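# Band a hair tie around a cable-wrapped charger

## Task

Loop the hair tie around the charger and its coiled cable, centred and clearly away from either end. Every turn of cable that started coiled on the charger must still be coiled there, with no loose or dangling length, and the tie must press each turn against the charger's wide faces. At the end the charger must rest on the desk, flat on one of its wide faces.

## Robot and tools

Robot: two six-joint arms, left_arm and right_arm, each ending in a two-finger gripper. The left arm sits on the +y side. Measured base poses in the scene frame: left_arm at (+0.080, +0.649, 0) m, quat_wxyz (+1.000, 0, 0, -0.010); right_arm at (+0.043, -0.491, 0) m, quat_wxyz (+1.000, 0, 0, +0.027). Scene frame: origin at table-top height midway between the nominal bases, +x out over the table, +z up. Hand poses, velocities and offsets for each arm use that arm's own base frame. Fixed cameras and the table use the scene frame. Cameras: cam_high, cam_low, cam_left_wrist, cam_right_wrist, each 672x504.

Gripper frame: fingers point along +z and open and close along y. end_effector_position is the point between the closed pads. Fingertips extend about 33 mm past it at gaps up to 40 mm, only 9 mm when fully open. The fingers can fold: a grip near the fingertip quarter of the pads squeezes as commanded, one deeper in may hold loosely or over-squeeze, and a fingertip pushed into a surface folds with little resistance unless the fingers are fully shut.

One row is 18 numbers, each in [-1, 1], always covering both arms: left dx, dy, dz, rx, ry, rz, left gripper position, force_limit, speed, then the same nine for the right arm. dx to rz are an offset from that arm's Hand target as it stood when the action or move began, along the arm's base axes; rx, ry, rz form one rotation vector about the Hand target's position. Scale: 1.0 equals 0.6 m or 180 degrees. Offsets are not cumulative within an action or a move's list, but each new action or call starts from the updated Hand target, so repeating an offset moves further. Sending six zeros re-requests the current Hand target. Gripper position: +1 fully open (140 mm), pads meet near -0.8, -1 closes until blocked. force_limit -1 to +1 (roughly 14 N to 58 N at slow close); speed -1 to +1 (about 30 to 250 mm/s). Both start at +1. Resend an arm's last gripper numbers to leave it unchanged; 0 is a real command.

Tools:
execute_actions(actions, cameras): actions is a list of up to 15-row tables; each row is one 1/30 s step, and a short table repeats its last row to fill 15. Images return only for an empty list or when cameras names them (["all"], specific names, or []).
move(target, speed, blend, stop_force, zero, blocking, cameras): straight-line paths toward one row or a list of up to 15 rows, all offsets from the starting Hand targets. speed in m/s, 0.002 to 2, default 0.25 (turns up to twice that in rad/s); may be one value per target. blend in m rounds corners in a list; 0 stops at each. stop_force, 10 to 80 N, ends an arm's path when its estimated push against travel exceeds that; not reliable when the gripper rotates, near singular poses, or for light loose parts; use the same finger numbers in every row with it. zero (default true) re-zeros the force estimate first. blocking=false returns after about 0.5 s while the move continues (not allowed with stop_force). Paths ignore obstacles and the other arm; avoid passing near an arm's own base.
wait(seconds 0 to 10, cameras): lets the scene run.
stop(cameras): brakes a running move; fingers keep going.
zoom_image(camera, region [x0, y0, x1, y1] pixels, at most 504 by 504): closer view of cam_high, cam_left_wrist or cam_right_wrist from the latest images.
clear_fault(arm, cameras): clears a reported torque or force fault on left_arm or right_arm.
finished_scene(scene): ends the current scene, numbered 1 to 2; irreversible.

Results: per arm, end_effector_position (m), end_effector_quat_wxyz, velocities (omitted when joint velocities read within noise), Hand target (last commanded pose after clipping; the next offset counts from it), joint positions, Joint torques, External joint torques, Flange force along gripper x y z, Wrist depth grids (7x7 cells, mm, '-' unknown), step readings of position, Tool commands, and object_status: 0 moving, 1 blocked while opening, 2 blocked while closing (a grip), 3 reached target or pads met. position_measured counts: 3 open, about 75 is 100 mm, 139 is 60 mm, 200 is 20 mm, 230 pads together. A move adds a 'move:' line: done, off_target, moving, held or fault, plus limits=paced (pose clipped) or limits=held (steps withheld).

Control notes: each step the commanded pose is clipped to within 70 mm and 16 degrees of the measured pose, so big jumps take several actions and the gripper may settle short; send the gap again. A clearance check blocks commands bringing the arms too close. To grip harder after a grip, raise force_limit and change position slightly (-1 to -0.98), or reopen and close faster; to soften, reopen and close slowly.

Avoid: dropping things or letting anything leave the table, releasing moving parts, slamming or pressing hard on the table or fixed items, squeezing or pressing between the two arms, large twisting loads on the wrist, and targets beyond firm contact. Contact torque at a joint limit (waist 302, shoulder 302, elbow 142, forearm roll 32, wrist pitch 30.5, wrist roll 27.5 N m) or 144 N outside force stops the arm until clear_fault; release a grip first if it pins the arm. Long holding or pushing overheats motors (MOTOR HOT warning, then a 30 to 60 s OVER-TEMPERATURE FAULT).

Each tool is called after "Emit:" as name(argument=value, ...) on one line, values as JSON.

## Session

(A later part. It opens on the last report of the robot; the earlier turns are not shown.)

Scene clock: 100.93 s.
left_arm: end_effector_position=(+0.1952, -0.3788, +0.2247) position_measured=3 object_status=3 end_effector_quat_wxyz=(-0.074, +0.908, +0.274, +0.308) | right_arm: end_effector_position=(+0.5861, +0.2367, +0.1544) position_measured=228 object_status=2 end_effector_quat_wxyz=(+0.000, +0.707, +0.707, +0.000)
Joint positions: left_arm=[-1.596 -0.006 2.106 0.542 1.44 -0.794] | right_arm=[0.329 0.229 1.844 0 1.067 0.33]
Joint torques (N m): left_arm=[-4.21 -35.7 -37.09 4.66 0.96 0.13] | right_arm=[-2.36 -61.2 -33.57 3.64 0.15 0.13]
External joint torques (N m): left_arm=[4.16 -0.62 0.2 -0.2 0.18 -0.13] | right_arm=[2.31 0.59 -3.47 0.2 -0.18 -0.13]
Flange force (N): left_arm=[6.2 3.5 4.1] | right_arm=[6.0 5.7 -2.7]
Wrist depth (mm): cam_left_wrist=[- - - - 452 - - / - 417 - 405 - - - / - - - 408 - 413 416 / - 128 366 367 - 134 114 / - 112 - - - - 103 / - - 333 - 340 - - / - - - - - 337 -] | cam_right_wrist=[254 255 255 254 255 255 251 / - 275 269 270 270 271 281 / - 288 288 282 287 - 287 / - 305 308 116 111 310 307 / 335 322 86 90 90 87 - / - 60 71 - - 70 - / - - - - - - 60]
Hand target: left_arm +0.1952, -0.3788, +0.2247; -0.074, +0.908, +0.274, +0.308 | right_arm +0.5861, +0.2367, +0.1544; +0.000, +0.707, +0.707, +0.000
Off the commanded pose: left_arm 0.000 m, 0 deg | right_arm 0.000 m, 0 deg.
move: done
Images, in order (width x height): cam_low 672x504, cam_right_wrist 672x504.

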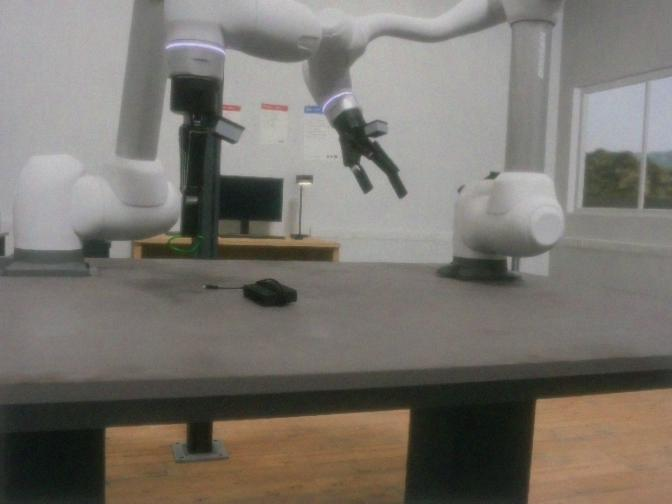

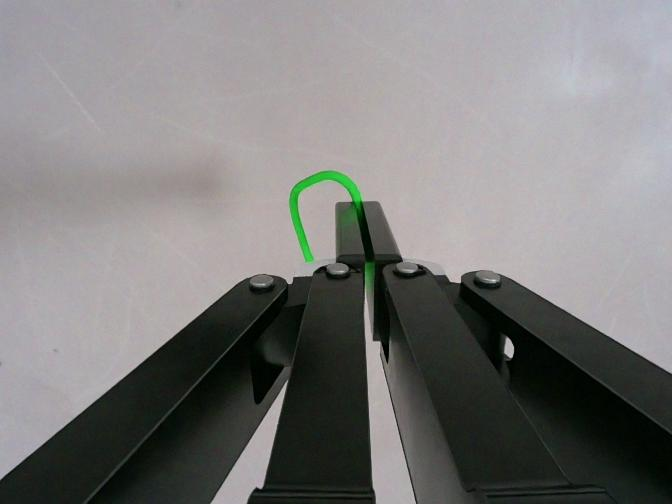

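Emit:
move(target=[0.388,-0.02,0.092,-0.1585,-0.317,-0.62,-0.8,-1,0,-0.17,0.355,0.243,0.217,-0.217,0.465,-1,0,-1], cameras=["all"])

Scene clock: 123.77 s.
left_arm: end_effector_position=(+0.4280, -0.3907, +0.2799) position_measured=229 object_status=3 end_effector_quat_wxyz=(+0.500, +0.500, -0.500, +0.500) | right_arm: end_effector_position=(+0.4841, +0.4497, +0.3002) position_measured=228 object_status=2 end_effector_quat_wxyz=(+0.000, +0.000, +0.906, +0.423)
Joint positions: left_arm=[-0.215 0.226 2.367 4.528 1.459 -2.11] | right_arm=[0.316 0.04 2.011 1.009 1.038 -1.778]
Joint torques (N m): left_arm=[-3.97 -40.75 -18.09 -1.77 2.05 0.12] | right_arm=[-2.02 -43.78 -36.48 3.62 0.66 0.27]
External joint torques (N m): left_arm=[4.05 -1.93 -1.06 -0.08 0.36 -0.12] | right_arm=[1.99 -0.1 -3.17 0.23 -0.19 -0.23]
Flange force (N): left_arm=[4.5 -1.7 -9.5] | right_arm=[-3.5 5.8 2.5]
Wrist depth (mm): cam_left_wrist=[- - - 428 - - 586 / - - 2681 394 - - 620 / - - - 359 - 780 623 / - - - 109 104 838 654 / - - 80 72 88 81 - / - - 70 - - 69 - / - - - - - - -] | cam_right_wrist=[- 370 - - - 568 528 / 317 353 - - - 577 547 / 323 364 - 595 891 406 470 / 303 364 - 110 - 3161 - / - - 87 90 90 87 2877 / - 60 71 - - 70 - / - - - - - - 60]
Hand target: left_arm +0.4280, -0.3908, +0.2799; +0.500, +0.500, -0.500, +0.500 | right_arm +0.4841, +0.4497, +0.3002; +0.000, +0.000, +0.906, +0.423
Off the commanded pose: left_arm 0.000 m, 0 deg | right_arm 0.000 m, 0 deg.
move: done; limits=paced

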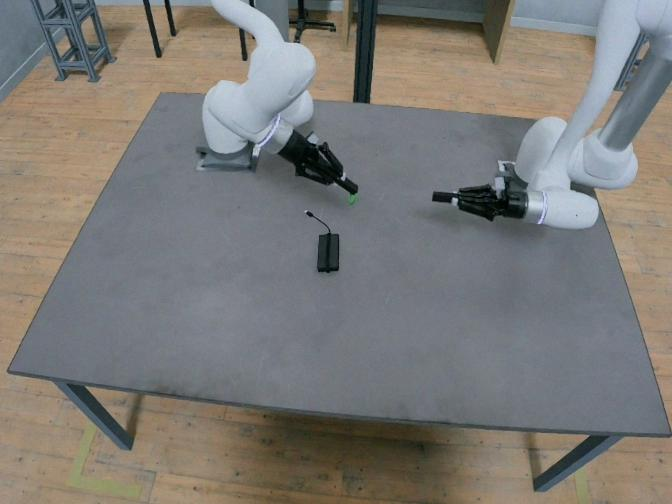

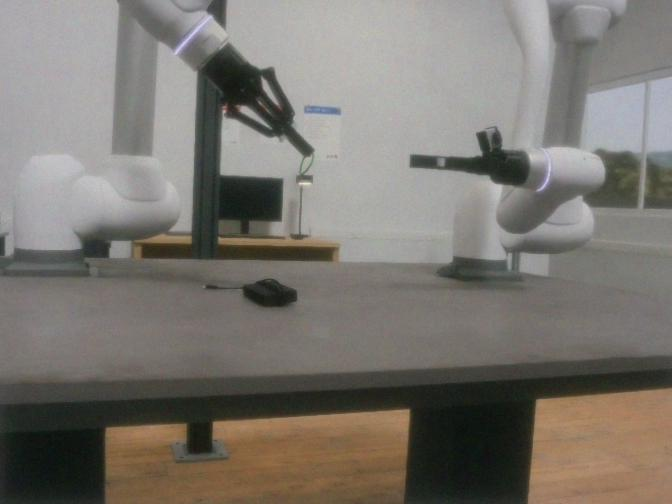

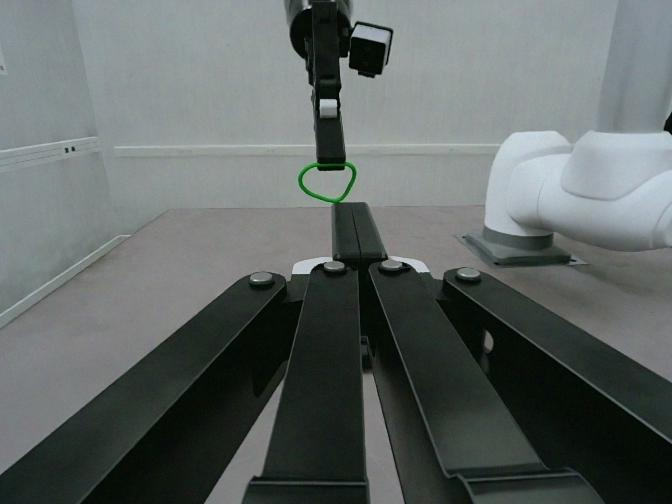

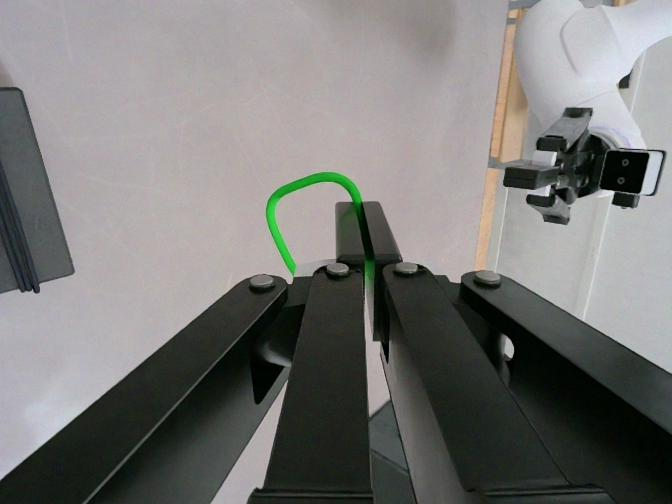

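Emit:
zoom_image(camera="cam_low", region=[260, 100, 360, 200])

Emit:
zoom_image(camera="cam_left_wrist", region=[260, 110, 400, 250])

Scaled by 5.040 from the camera's 672x504 image, which has a finer 960x720 frame.

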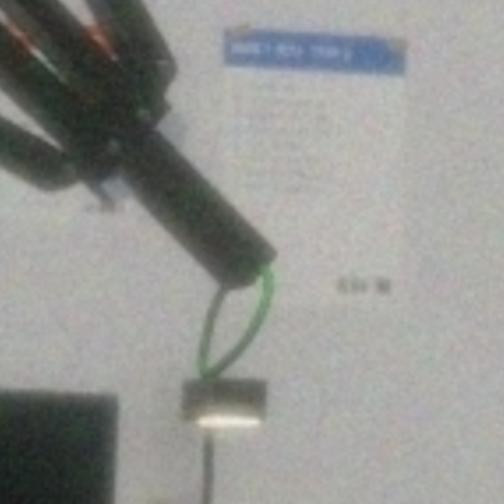

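Scaled by 3.600 from the camera's 672x504 image, which has a finer 960x720 frame.

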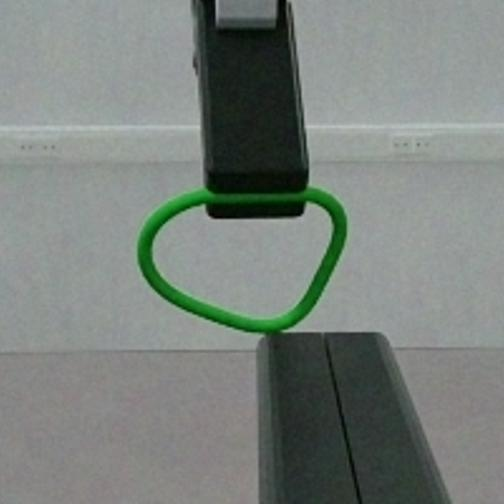

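Emit:
move(target=[0.003,-0.25,-0.042,0,0.5,0,-0.8,-1,0,0,0,0,0,0,0,-1,0,-1], cameras=["all"], speed=0.2)

Emit:
zoom_image(camera="cam_low", region=[260, 100, 400, 220])

Scene clock: 141.83 s.
left_arm: end_effector_position=(+0.4298, -0.5408, +0.2547) position_measured=229 object_status=3 end_effector_quat_wxyz=(+0.707, +0.707, +0.000, +0.000) | right_arm: end_effector_position=(+0.4841, +0.4497, +0.3002) position_measured=228 object_status=2 end_effector_quat_wxyz=(+0.000, +0.000, +0.906, +0.423)
Joint positions: left_arm=[-0.524 0.326 2.296 4.248 1.319 -3.602] | right_arm=[0.316 0.04 2.011 1.009 1.038 -1.778]
Joint torques (N m): left_arm=[-4.24 -51.16 -18.5 -1.96 2.27 0.16] | right_arm=[-2.19 -43.45 -36.5 3.63 0.69 0.19]
External joint torques (N m): left_arm=[4.14 -1.62 -0.69 -0.21 0.25 -0.11] | right_arm=[2.2 -0.15 -2.85 0.19 -0.22 -0.16]
Flange force (N): left_arm=[3.8 3.2 -7.7] | right_arm=[-2.8 5.8 2.8]
Wrist depth (mm): cam_left_wrist=[- - 794 - - - - / 344 533 763 - - 361 390 / 301 631 875 227 248 288 501 / 314 499 - 109 105 2898 542 / - - 80 72 88 87 699 / - - 71 - - 69 63 / - - - - - - -] | cam_right_wrist=[- 357 437 491 519 443 438 / - 363 424 551 688 450 2609 / - 392 461 - 255 315 2222 / 306 404 445 110 - 4007 3349 / 356 380 87 90 90 83 3300 / - 60 71 - - 70 - / - - - - - - 60]
Hand target: left_arm +0.4298, -0.5408, +0.2547; +0.707, +0.707, +0.000, +0.000 | right_arm +0.4841, +0.4497, +0.3002; +0.000, +0.000, +0.906, +0.423
Off the commanded pose: left_arm 0.000 m, 0 deg | right_arm 0.000 m, 0 deg.
move: done

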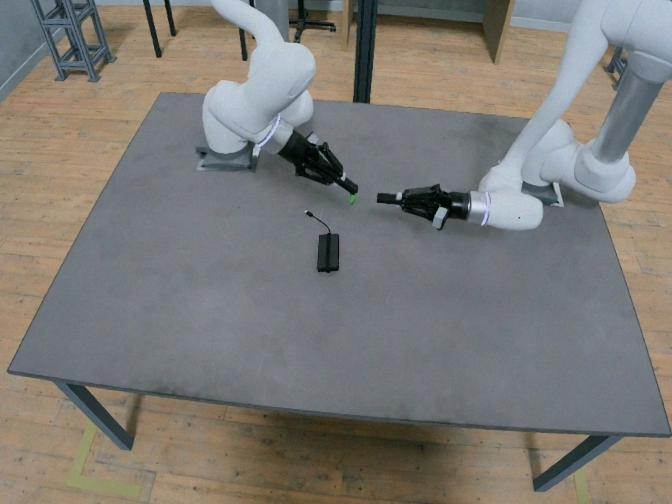

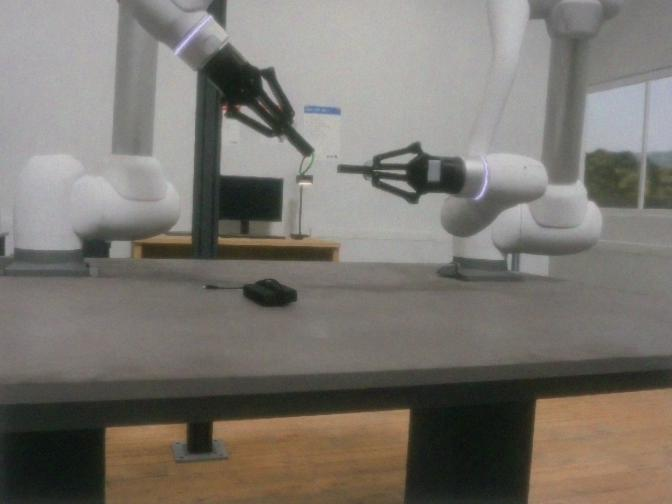

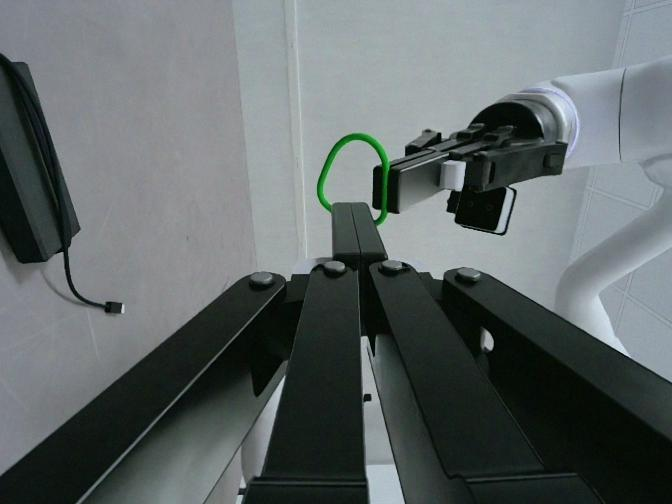

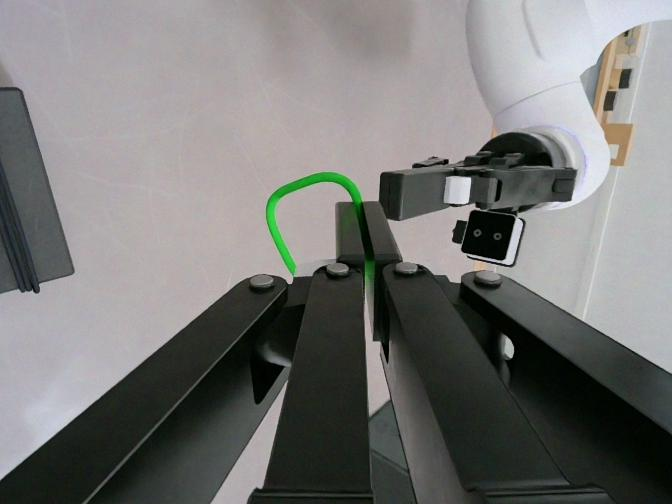

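Scaled by 3.600 from the camera's 672x504 image, which has a finer 960x720 frame.

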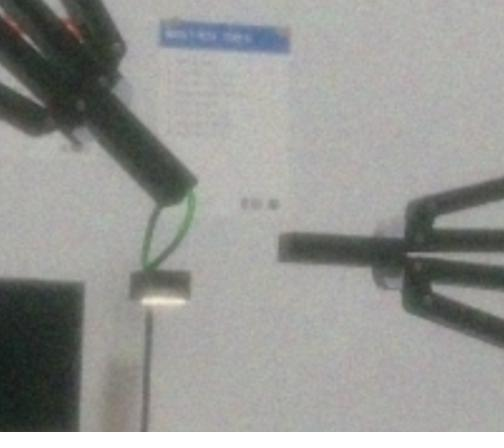

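Emit:
move(target=[[0.007,-0.05,0.0117,0,0,0,-0.8,-1,0,0,0,0,0,0,0,-1,0,-1],[0.007,-0.19,0.0117,0,0,0,-0.8,-1,0,0,0,0,0,0,0,-1,0,-1]], cameras=["all"], speed=0.06)

Emit:
zoom_image(camera="cam_low", region=[260, 100, 400, 220])

Scene clock: 150.40 s.
left_arm: end_effector_position=(+0.4340, -0.6546, +0.2616) position_measured=229 object_status=3 end_effector_quat_wxyz=(+0.707, +0.707, +0.000, +0.000) | right_arm: end_effector_position=(+0.4841, +0.4497, +0.3002) position_measured=228 object_status=2 end_effector_quat_wxyz=(+0.000, +0.000, +0.906, +0.423)
Joint positions: left_arm=[-0.702 0.382 2.175 4.098 1.206 -3.61] | right_arm=[0.316 0.04 2.011 1.009 1.038 -1.778]
Joint torques (N m): left_arm=[-13.31 -64.45 -34.25 -3.54 4.93 0.24] | right_arm=[7.39 -35.78 -34.65 5.62 0.66 0.22]
External joint torques (N m): left_arm=[13.63 2.98 12.14 1 -2.43 -0.19] | right_arm=[-7.35 -8.14 -5.11 -1.76 -0.2 -0.19]
Flange force (N): left_arm=[1.6 -5.7 -30.1] | right_arm=[-0.5 0.6 -20.7]
Wrist depth (mm): cam_left_wrist=[- - - 2306 2211 - - / - - - - 2257 354 293 / - - - 157 181 186 196 / - 480 - 109 118 153 181 / - 421 80 77 88 81 517 / - - 70 - - 69 - / - - - - - - -] | cam_right_wrist=[- - - - 383 358 664 / 311 388 444 - 388 360 2222 / 325 357 428 169 228 274 2137 / 340 382 142 123 181 217 - / - - 87 90 90 - - / - 60 71 - - 70 - / - - - - - - 60]
Hand target: left_arm +0.4340, -0.6548, +0.2617; +0.707, +0.707, +0.000, +0.000 | right_arm +0.4841, +0.4497, +0.3002; +0.000, +0.000, +0.906, +0.423
Off the commanded pose: left_arm 0.000 m, 0 deg | right_arm 0.000 m, 0 deg.
move: done

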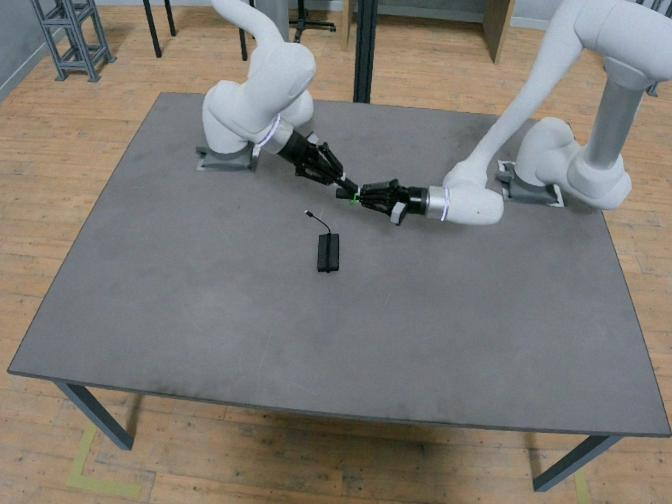

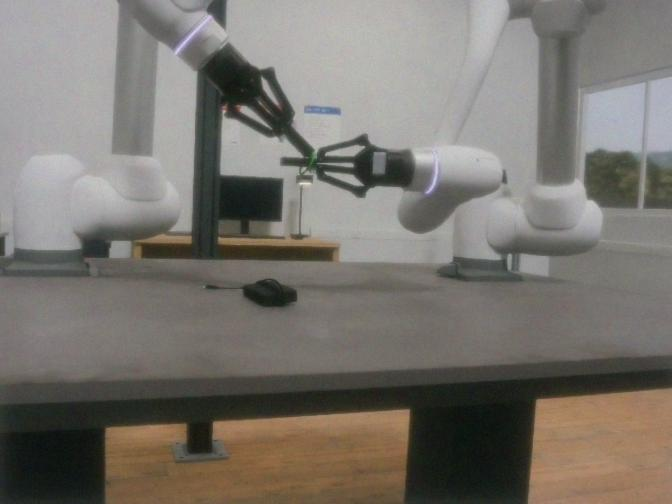

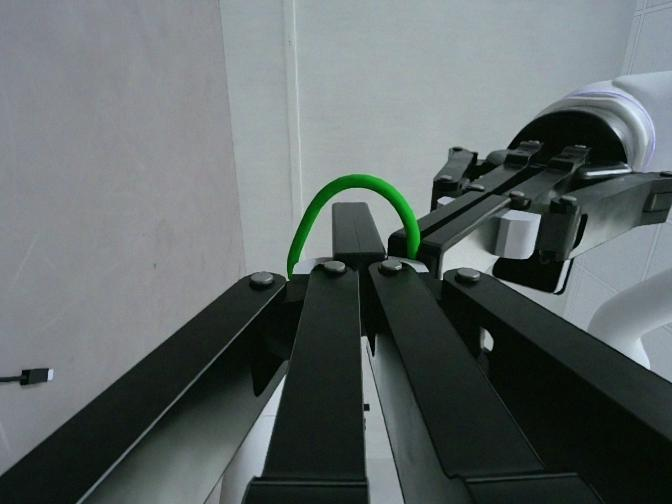

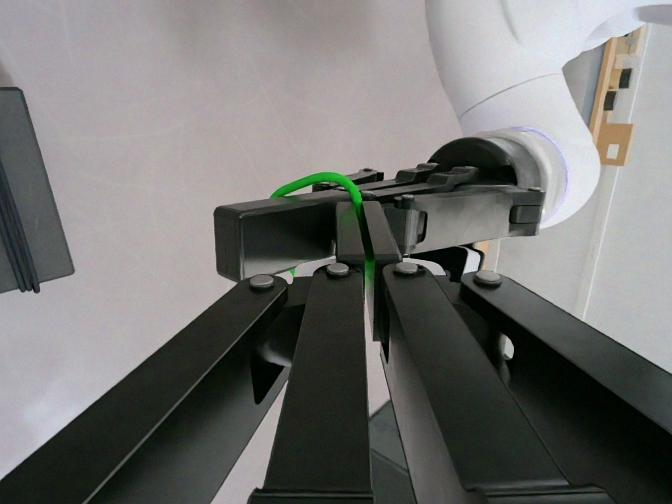

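Scaled by 3.600 from the camera's 672x504 image, which has a finer 960x720 frame.

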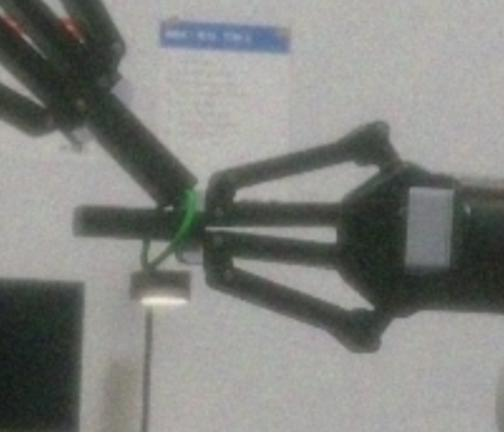

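Emit:
move(target=[0,0.02,0,0,0,0,-0.8,-1,0,0,0,0,0,0,0,-1,0,-1], cameras=["cam_left_wrist","cam_low"], speed=0.05)

Emit:
zoom_image(camera="cam_low", region=[260, 100, 400, 220])

Scene clock: 153.83 s.
left_arm: end_effector_position=(+0.4340, -0.6429, +0.2617) position_measured=229 object_status=3 end_effector_quat_wxyz=(+0.707, +0.707, +0.000, +0.000) | right_arm: end_effector_position=(+0.4841, +0.4498, +0.3003) position_measured=228 object_status=2 end_effector_quat_wxyz=(+0.000, +0.000, +0.906, +0.423)
Joint positions: left_arm=[-0.685 0.374 2.188 4.112 1.217 -3.611] | right_arm=[0.316 0.04 2.011 1.009 1.038 -1.778]
Joint torques (N m): left_arm=[-4.78 -58.44 -21.41 -2.42 2.23 0.15] | right_arm=[-2.23 -43.34 -36.77 3.65 0.61 0.18]
External joint torques (N m): left_arm=[4.61 -1.73 -0.64 -0.11 0.28 -0.1] | right_arm=[2.28 -0.67 -3.06 0.22 -0.14 -0.15]
Flange force (N): left_arm=[4.9 2.9 -7.2] | right_arm=[-2.3 6.3 2.2]
Wrist depth (mm): cam_left_wrist=[- - - - - - 2584 / 364 431 - - 2938 264 306 / 355 - - - 192 191 206 / - - - 109 126 165 - / - - 80 72 88 80 513 / - - 70 - - 69 - / - - - - - - -] | cam_right_wrist=[309 344 - - 394 365 649 / 315 375 442 613 668 369 2413 / - - 458 176 239 278 2737 / 302 - - 123 198 393 2179 / 344 - 86 90 90 - 2609 / - 60 71 - - 70 - / - - - - - - 60]
Hand target: left_arm +0.4340, -0.6428, +0.2617; +0.707, +0.707, +0.000, +0.000 | right_arm +0.4841, +0.4497, +0.3002; +0.000, +0.000, +0.906, +0.423
Off the commanded pose: left_arm 0.000 m, 0 deg | right_arm 0.000 m, 0 deg.
move: done
Images, in order (width x height): cam_low 672x504, cam_left_wrist 672x504.

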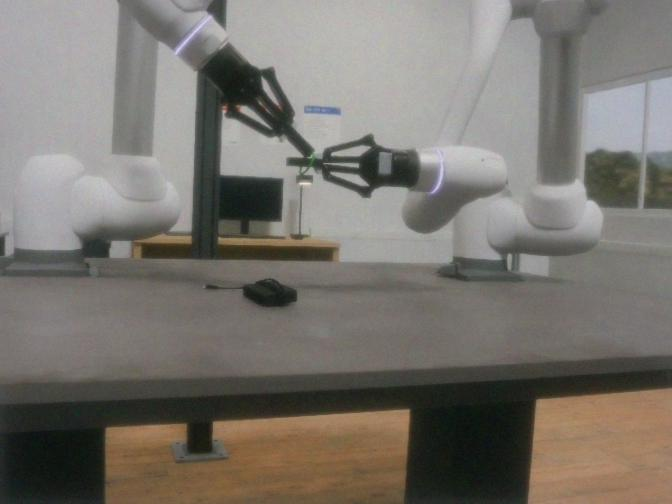

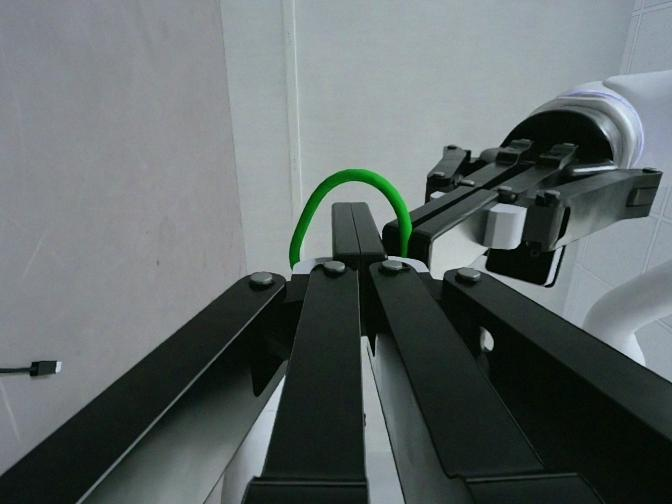

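Scaled by 3.600 from the camera's 672x504 image, which has a finer 960x720 frame.

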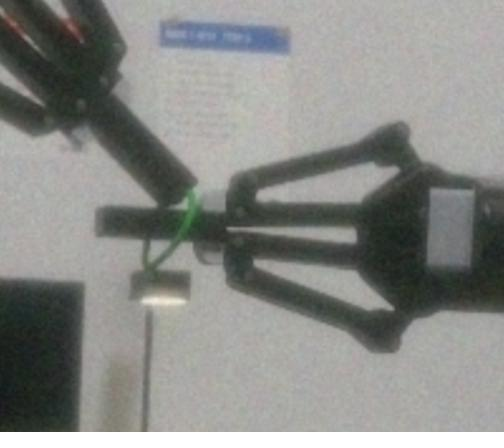

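Emit:
move(target=[0,0,-0.021,0,0,0,-0.8,-1,0,0,0,0,0,0,0,-1,0,-1], speed=0.05)

Emit:
move(target=[0,0,0,0,0,0,-0.8,-1,0,0,0,0,0,0,0,-0.62,0,-1], cameras=["all"])

Emit:
zoom_image(camera="cam_low", region=[260, 100, 400, 220])

Scene clock: 157.57 s.
left_arm: end_effector_position=(+0.4340, -0.6428, +0.2492) position_measured=229 object_status=3 end_effector_quat_wxyz=(+0.707, +0.707, +0.000, +0.000) | right_arm: end_effector_position=(+0.4841, +0.4497, +0.3002) position_measured=228 object_status=2 end_effector_quat_wxyz=(+0.000, +0.000, +0.906, +0.423)
Joint positions: left_arm=[-0.685 0.395 2.193 4.105 1.231 -3.588] | right_arm=[0.316 0.04 2.011 1.009 1.038 -1.778]
Joint torques (N m): left_arm=[-4.12 -59.59 -20.68 -2.21 2.65 0.34] | right_arm=[-2.2 -43.55 -36.59 3.7 0.7 0.22]
External joint torques (N m): left_arm=[4.2 -2.03 -0.44 -0.23 -0.11 -0.29] | right_arm=[2.25 -0.15 -2.87 0.14 -0.22 -0.18]
Flange force (N): left_arm=[3.9 4.1 -6.5] | right_arm=[-2.8 5.9 2.8]
Wrist depth (mm): cam_left_wrist=[- - - - - - 2979 / 341 - 3108 - - 276 299 / - - - - 182 190 207 / - 495 - 109 127 160 190 / - 77 80 72 88 81 531 / - - 71 - - 69 - / - - - - - - -] | cam_right_wrist=[300 - 419 500 392 373 650 / - - - 541 399 379 2338 / - - 410 178 244 318 2550 / - - 161 123 204 404 - / 338 - 86 90 90 - 3206 / - 60 71 - - 70 - / - - - - - - 60]
Hand target: left_arm +0.4340, -0.6428, +0.2491; +0.707, +0.707, +0.000, +0.000 | right_arm +0.4841, +0.4497, +0.3002; +0.000, +0.000, +0.906, +0.423
Off the commanded pose: left_arm 0.000 m, 0 deg | right_arm 0.000 m, 0 deg.
move: done

Scene clock: 158.27 s.
left_arm: end_effector_position=(+0.4340, -0.6428, +0.2491) position_measured=229 object_status=3 end_effector_quat_wxyz=(+0.707, +0.707, +0.000, +0.000) | right_arm: end_effector_position=(+0.4841, +0.4497, +0.3002) position_measured=208 object_status=0 end_effector_quat_wxyz=(+0.000, +0.000, +0.906, +0.423)
Joint positions: left_arm=[-0.685 0.395 2.193 4.105 1.231 -3.588] | right_arm=[0.316 0.04 2.011 1.009 1.038 -1.778]
Joint torques (N m): left_arm=[-4.46 -59.16 -20.54 -2.26 2.27 0.14] | right_arm=[-1.92 -43.08 -36.57 3.66 0.69 0.21]
External joint torques (N m): left_arm=[4.46 -2.2 -0.58 -0.17 0.26 -0.09] | right_arm=[1.9 -0.68 -3 0.19 -0.22 -0.17]
Flange force (N): left_arm=[4.2 3.7 -7.2] | right_arm=[-2.4 5.8 1.8]
Wrist depth (mm): cam_left_wrist=[- - - - - - 1565 / 325 - - - 2437 263 301 / 323 - 812 122 183 191 208 / - - - 109 133 153 186 / - - 80 72 88 81 539 / - - 70 - - 69 - / - - - - - - -] | cam_right_wrist=[310 333 - - 389 372 2158 / - - - - 650 373 2137 / 297 - 165 189 243 318 2737 / 302 - 161 123 202 3453 2953 / 356 - 84 84 83 - 2914 / - 64 72 - - 62 67 / - - - - - - -]
Hand target: left_arm +0.4340, -0.6428, +0.2491; +0.707, +0.707, +0.000, +0.000 | right_arm +0.4841, +0.4497, +0.3002; +0.000, +0.000, +0.906, +0.423
Off the commanded pose: left_arm 0.000 m, 0 deg | right_arm 0.000 m, 0 deg.
move: done

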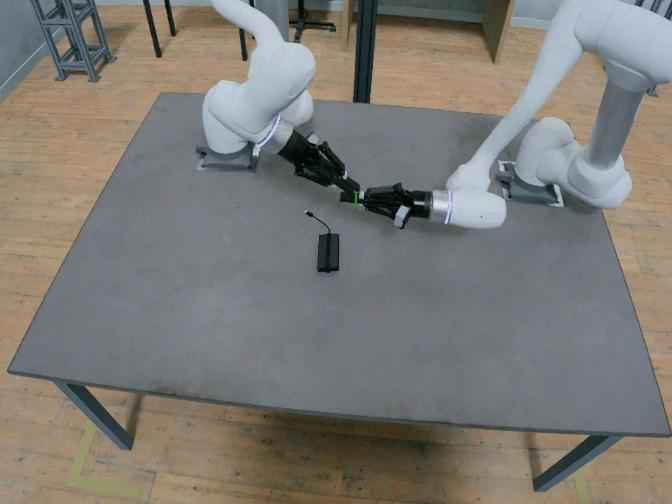

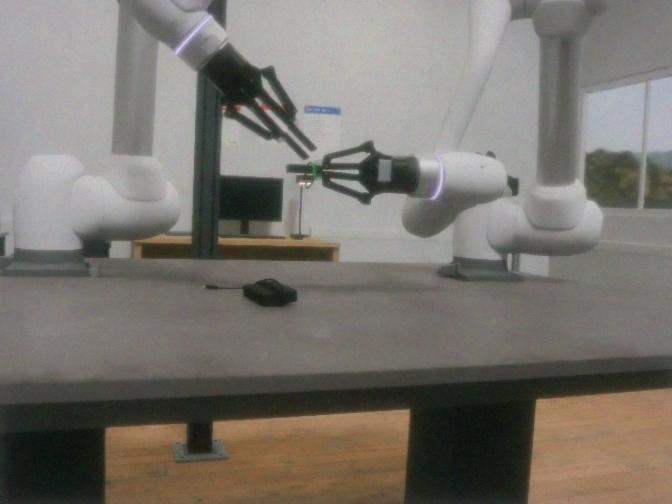

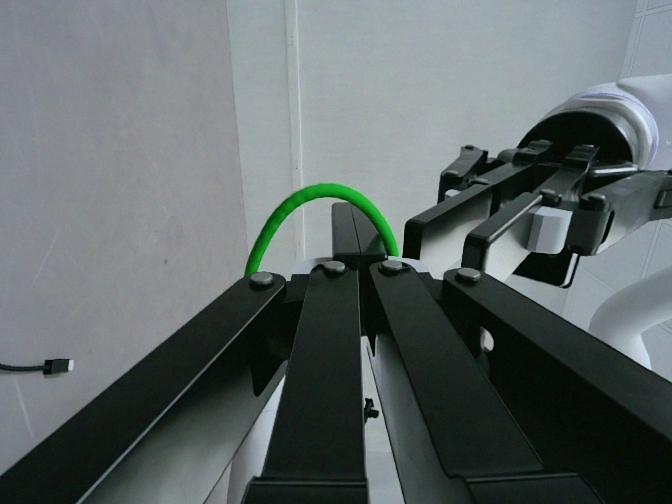

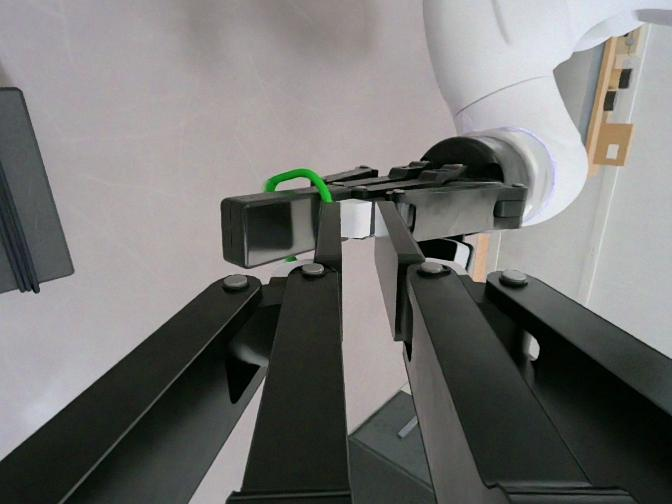

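Scaled by 3.600 from the camera's 672x504 image, which has a finer 960x720 frame.

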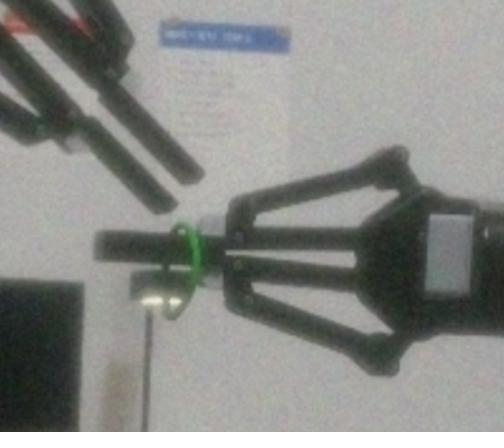

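Emit:
move(target=[0,0,0,0,0,0,-0.8,-1,0,0,-0.12,0.1,0,0,0,-0.62,0,-1], speed=0.1)

Emit:
move(target=[0,0,0,0,0,0,-0.3,1,-1,0,-0.12,0.1,0,0,0,-0.62,0,-1], cameras=["all"])

Emit:
zoom_image(camera="cam_low", region=[260, 100, 400, 220])

Scene clock: 162.57 s.
left_arm: end_effector_position=(+0.4340, -0.6428, +0.2491) position_measured=229 object_status=3 end_effector_quat_wxyz=(+0.707, +0.707, +0.000, +0.000) | right_arm: end_effector_position=(+0.4841, +0.3778, +0.3602) position_measured=208 object_status=3 end_effector_quat_wxyz=(+0.000, +0.000, +0.906, +0.423)
Joint positions: left_arm=[-0.685 0.395 2.193 4.105 1.231 -3.588] | right_arm=[0.179 -0.039 1.973 0.94 1.207 -1.748]
Joint torques (N m): left_arm=[-4.34 -59.4 -20.62 -2.24 2.33 0.15] | right_arm=[-0.57 -35.69 -38.01 4.25 0.64 0.14]
External joint torques (N m): left_arm=[4.36 -2.05 -0.55 -0.21 0.21 -0.1] | right_arm=[0.61 -1.28 -3.09 0.12 -0.24 -0.11]
Flange force (N): left_arm=[4.1 3.5 -6.9] | right_arm=[-2.4 4.7 -1.1]
Wrist depth (mm): cam_left_wrist=[- - - - - - 2979 / - - - - - 364 352 / - - 3698 2082 2281 218 259 / 360 - - 109 100 - 2584 / 340 - 80 72 88 81 572 / - - 70 - - 69 - / - - - - - - -] | cam_right_wrist=[- - - - 473 452 444 / 344 405 - - 477 469 2877 / 361 424 471 276 317 460 2040 / - - - 102 123 3349 2841 / - - 84 84 83 - 3161 / - 63 72 - - 62 67 / - - - - - - -]
Hand target: left_arm +0.4340, -0.6428, +0.2491; +0.707, +0.707, +0.000, +0.000 | right_arm +0.4841, +0.3777, +0.3602; +0.000, +0.000, +0.906, +0.423
Off the commanded pose: left_arm 0.000 m, 0 deg | right_arm 0.000 m, 0 deg.
move: done

Scene clock: 164.10 s.
left_arm: end_effector_position=(+0.4340, -0.6428, +0.2491) position_measured=167 object_status=0 end_effector_quat_wxyz=(+0.707, +0.707, +0.000, +0.000) | right_arm: end_effector_position=(+0.4841, +0.3057, +0.4202) position_measured=208 object_status=3 end_effector_quat_wxyz=(+0.000, +0.000, +0.906, +0.423)
Joint positions: left_arm=[-0.685 0.395 2.193 4.105 1.231 -3.588] | right_arm=[0.033 -0.091 1.909 0.894 1.389 -1.74]
Joint torques (N m): left_arm=[-4.39 -59.35 -20.43 -2.27 2.29 0.2] | right_arm=[-2.06 -31.39 -38.66 4.47 0.6 0.18]
External joint torques (N m): left_arm=[4.41 -2.08 -0.73 -0.17 0.24 -0.15] | right_arm=[2.07 -0.93 -3.2 0.25 -0.21 -0.14]
Flange force (N): left_arm=[4.5 3.6 -6.9] | right_arm=[-3.1 6.6 0.8]
Wrist depth (mm): cam_left_wrist=[- - - - - 2023 - / - - - 2648 - - 391 / - - - - - - 293 / - - 107 - 122 - - / - 77 88 694 - 81 80 / - 70 - 666 - - 65 / - - - 532 - - -] | cam_right_wrist=[396 - - - 553 538 498 / 399 487 565 - 550 2522 2267 / - 455 591 346 477 2841 - / - - - 123 123 3506 3033 / - - 84 84 83 - 2914 / - 63 72 - - 62 67 / - - - - - - -]
Hand target: left_arm +0.4340, -0.6428, +0.2491; +0.707, +0.707, +0.000, +0.000 | right_arm +0.4841, +0.3057, +0.4202; +0.000, +0.000, +0.906, +0.423
Off the commanded pose: left_arm 0.000 m, 0 deg | right_arm 0.000 m, 0 deg.
move: done

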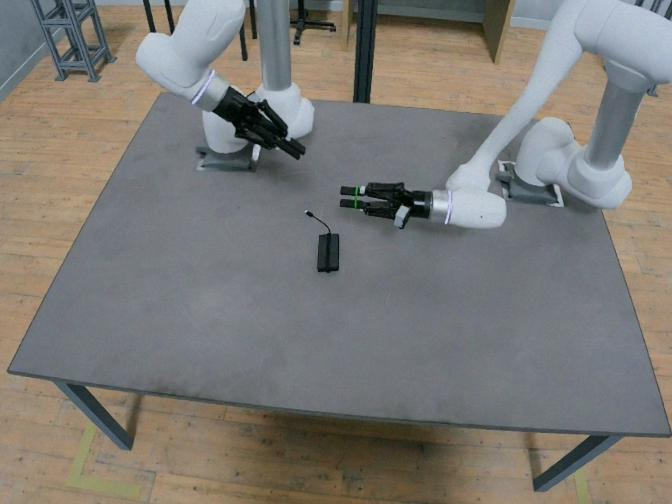

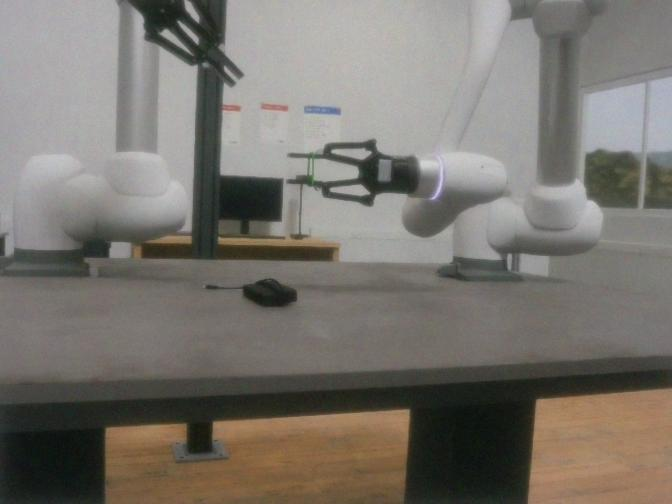

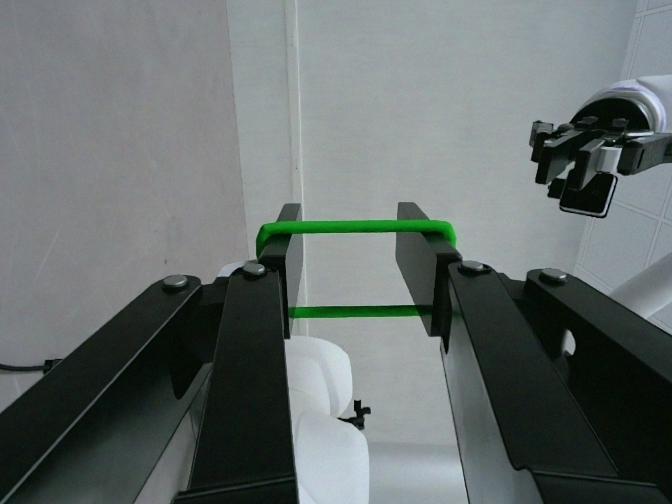

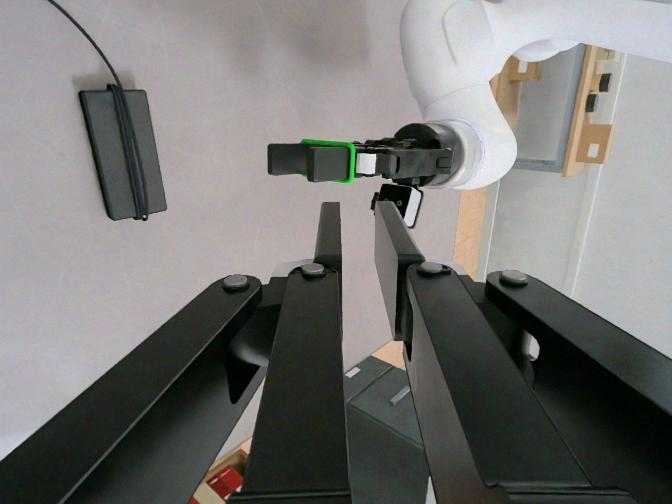

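Scaled by 3.600 from the camera's 672x504 image, which has a finer 960x720 frame.

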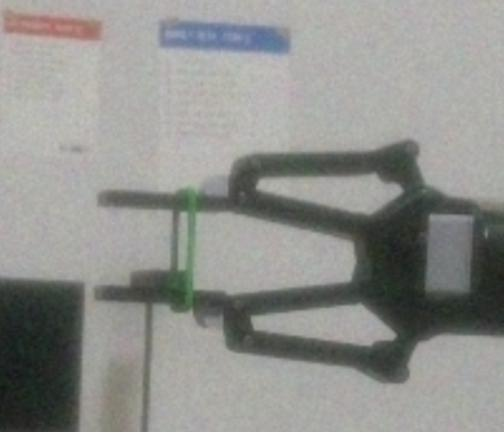

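Emit:
move(target=[0,0.33,0.05,0,-0.5,0,-0.3,1,-1,-0.07,0.147,-0.367,-0.2776,0,0,0.43,0,-1], cameras=["all"], speed=0.15)

Emit:
zoom_image(camera="cam_right_wrist", region=[120, 20, 620, 400])

Scene clock: 194.43 s.
left_arm: end_effector_position=(+0.4340, -0.4448, +0.2791) position_measured=167 object_status=3 end_effector_quat_wxyz=(+0.500, +0.500, -0.500, +0.500) | right_arm: end_effector_position=(+0.4421, +0.3939, +0.2001) position_measured=75 object_status=3 end_effector_quat_wxyz=(+0.000, +0.000, +1.000, +0.001)
Joint positions: left_arm=[-0.33 0.247 2.338 4.429 1.398 -2.103] | right_arm=[0.669 0.135 1.869 0.002 1.137 -0.902]
Joint torques (N m): left_arm=[-4.26 -43.97 -19.36 -1.9 2.18 0.23] | right_arm=[-2.26 -52.04 -35.17 3.8 0.22 0.14]
External joint torques (N m): left_arm=[4.25 -1.43 -0.38 -0.14 0.24 -0.24] | right_arm=[2.22 -0.21 -3.16 0.17 -0.2 -0.14]
Flange force (N): left_arm=[3.3 -2.2 -9.3] | right_arm=[-1.8 6.3 -3.4]
Wrist depth (mm): cam_left_wrist=[- - - 330 323 - - / - - - 335 - - 625 / - - - 441 - 758 660 / - 957 107 - 124 794 732 / - 77 88 530 - 81 77 / - 70 - - - - 65 / - - - - - - -] | cam_right_wrist=[295 295 300 - 294 298 288 / - 311 319 312 311 - - / 333 332 355 308 331 338 329 / 353 125 152 326 321 135 370 / - 90 382 344 - 110 82 / - 63 - - 406 - - / - - - 436 460 - -]
Hand target: left_arm +0.4340, -0.4448, +0.2791; +0.500, +0.500, -0.500, +0.500 | right_arm +0.4421, +0.3939, +0.2000; +0.000, +0.000, +1.000, +0.001
Off the commanded pose: left_arm 0.000 m, 0 deg | right_arm 0.000 m, 0 deg.
move: done

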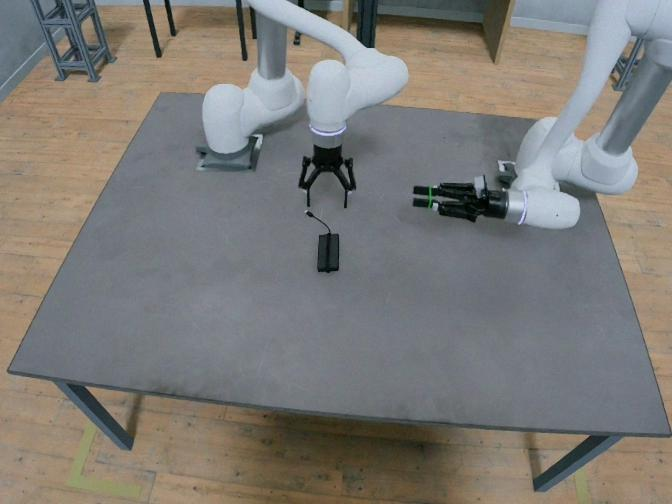

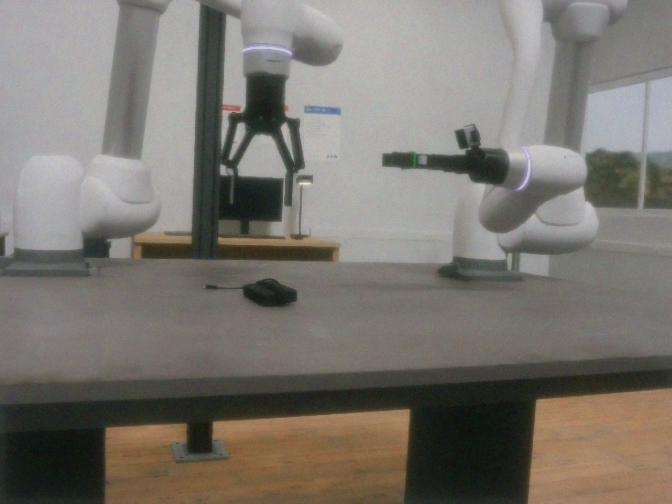

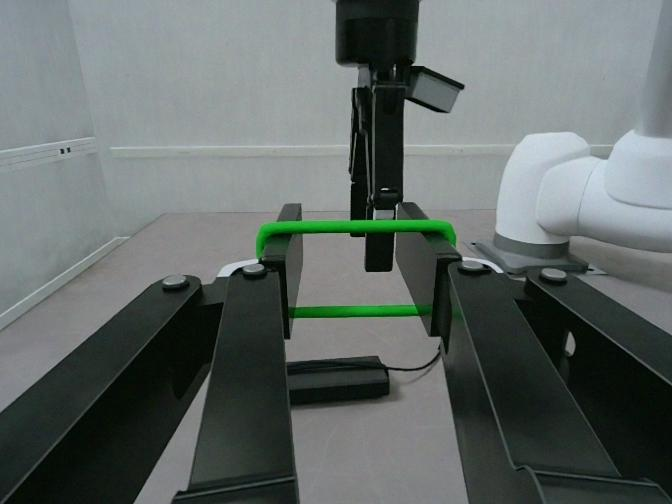

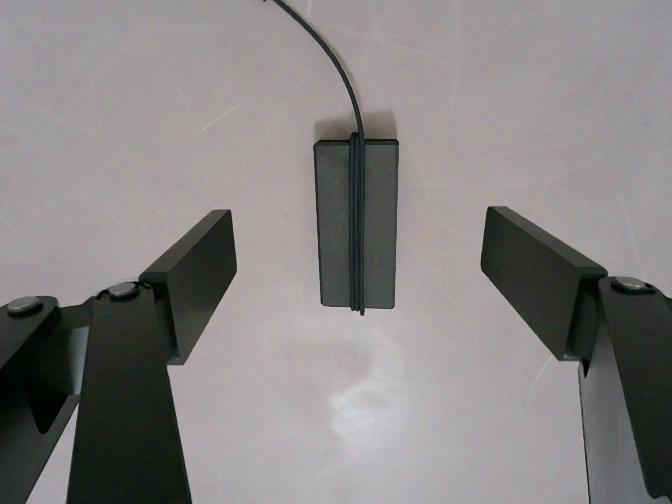

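Scaled by 1.008 from the camera's 672x504 image, which has a finer 960x720 frame.

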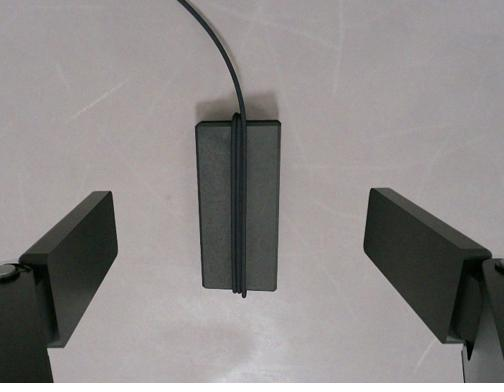

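Emit:
move(target=[0,0,0,0,0,0,-0.3,1,-1,0.002,0.013,-0.15,0,0,0,0.43,0,-1], cameras=["cam_right_wrist"], speed=0.15)

Scene clock: 201.77 s.
left_arm: end_effector_position=(+0.4340, -0.4448, +0.2791) position_measured=167 object_status=3 end_effector_quat_wxyz=(+0.500, +0.500, -0.500, +0.500) | right_arm: end_effector_position=(+0.4433, +0.4017, +0.1101) position_measured=75 object_status=3 end_effector_quat_wxyz=(+0.000, +0.000, +1.000, +0.001)
Joint positions: left_arm=[-0.33 0.247 2.338 4.429 1.398 -2.103] | right_arm=[0.678 0.219 1.95 0.002 0.971 -0.894]
Joint torques (N m): left_arm=[-4.25 -44.12 -19.49 -1.85 2.2 0.1] | right_arm=[-2.23 -56.51 -32.07 3.4 0.22 0.16]
External joint torques (N m): left_arm=[4.23 -1.33 -0.31 -0.19 0.22 -0.1] | right_arm=[2.25 -1 -2.69 0.2 -0.19 -0.16]
Flange force (N): left_arm=[2.7 -2.0 -9.1] | right_arm=[-0.4 5.1 -3.0]
Wrist depth (mm): cam_left_wrist=[- - - 314 300 - 540 / - - - 338 335 - 602 / - - - 354 350 758 654 / 2188 - 107 489 121 803 677 / - 77 88 136 - 81 77 / - 70 - 440 - - 65 / - - - - - - -] | cam_right_wrist=[217 216 216 217 216 216 215 / 230 234 229 229 228 227 228 / 242 244 243 218 239 242 244 / 260 252 151 232 254 135 257 / - 90 275 238 273 110 82 / - 63 298 295 296 - - / - - 315 316 314 - -]
Hand target: left_arm +0.4340, -0.4448, +0.2791; +0.500, +0.500, -0.500, +0.500 | right_arm +0.4433, +0.4017, +0.1100; +0.000, +0.000, +1.000, +0.001
Off the commanded pose: left_arm 0.000 m, 0 deg | right_arm 0.000 m, 0 deg.
move: done
Images, in order (width x height): cam_right_wrist 672x504.

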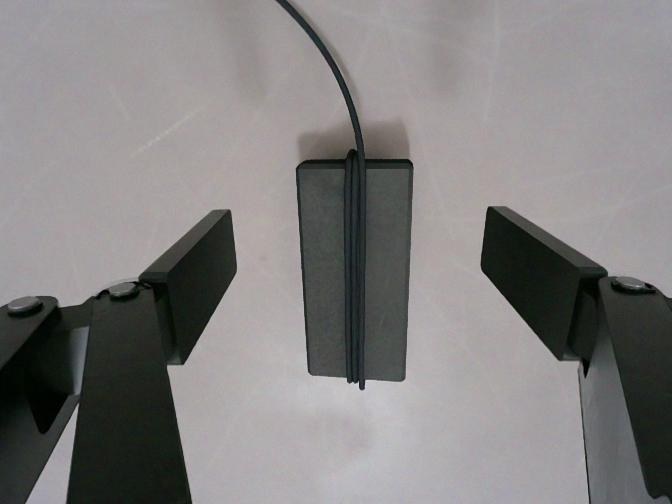

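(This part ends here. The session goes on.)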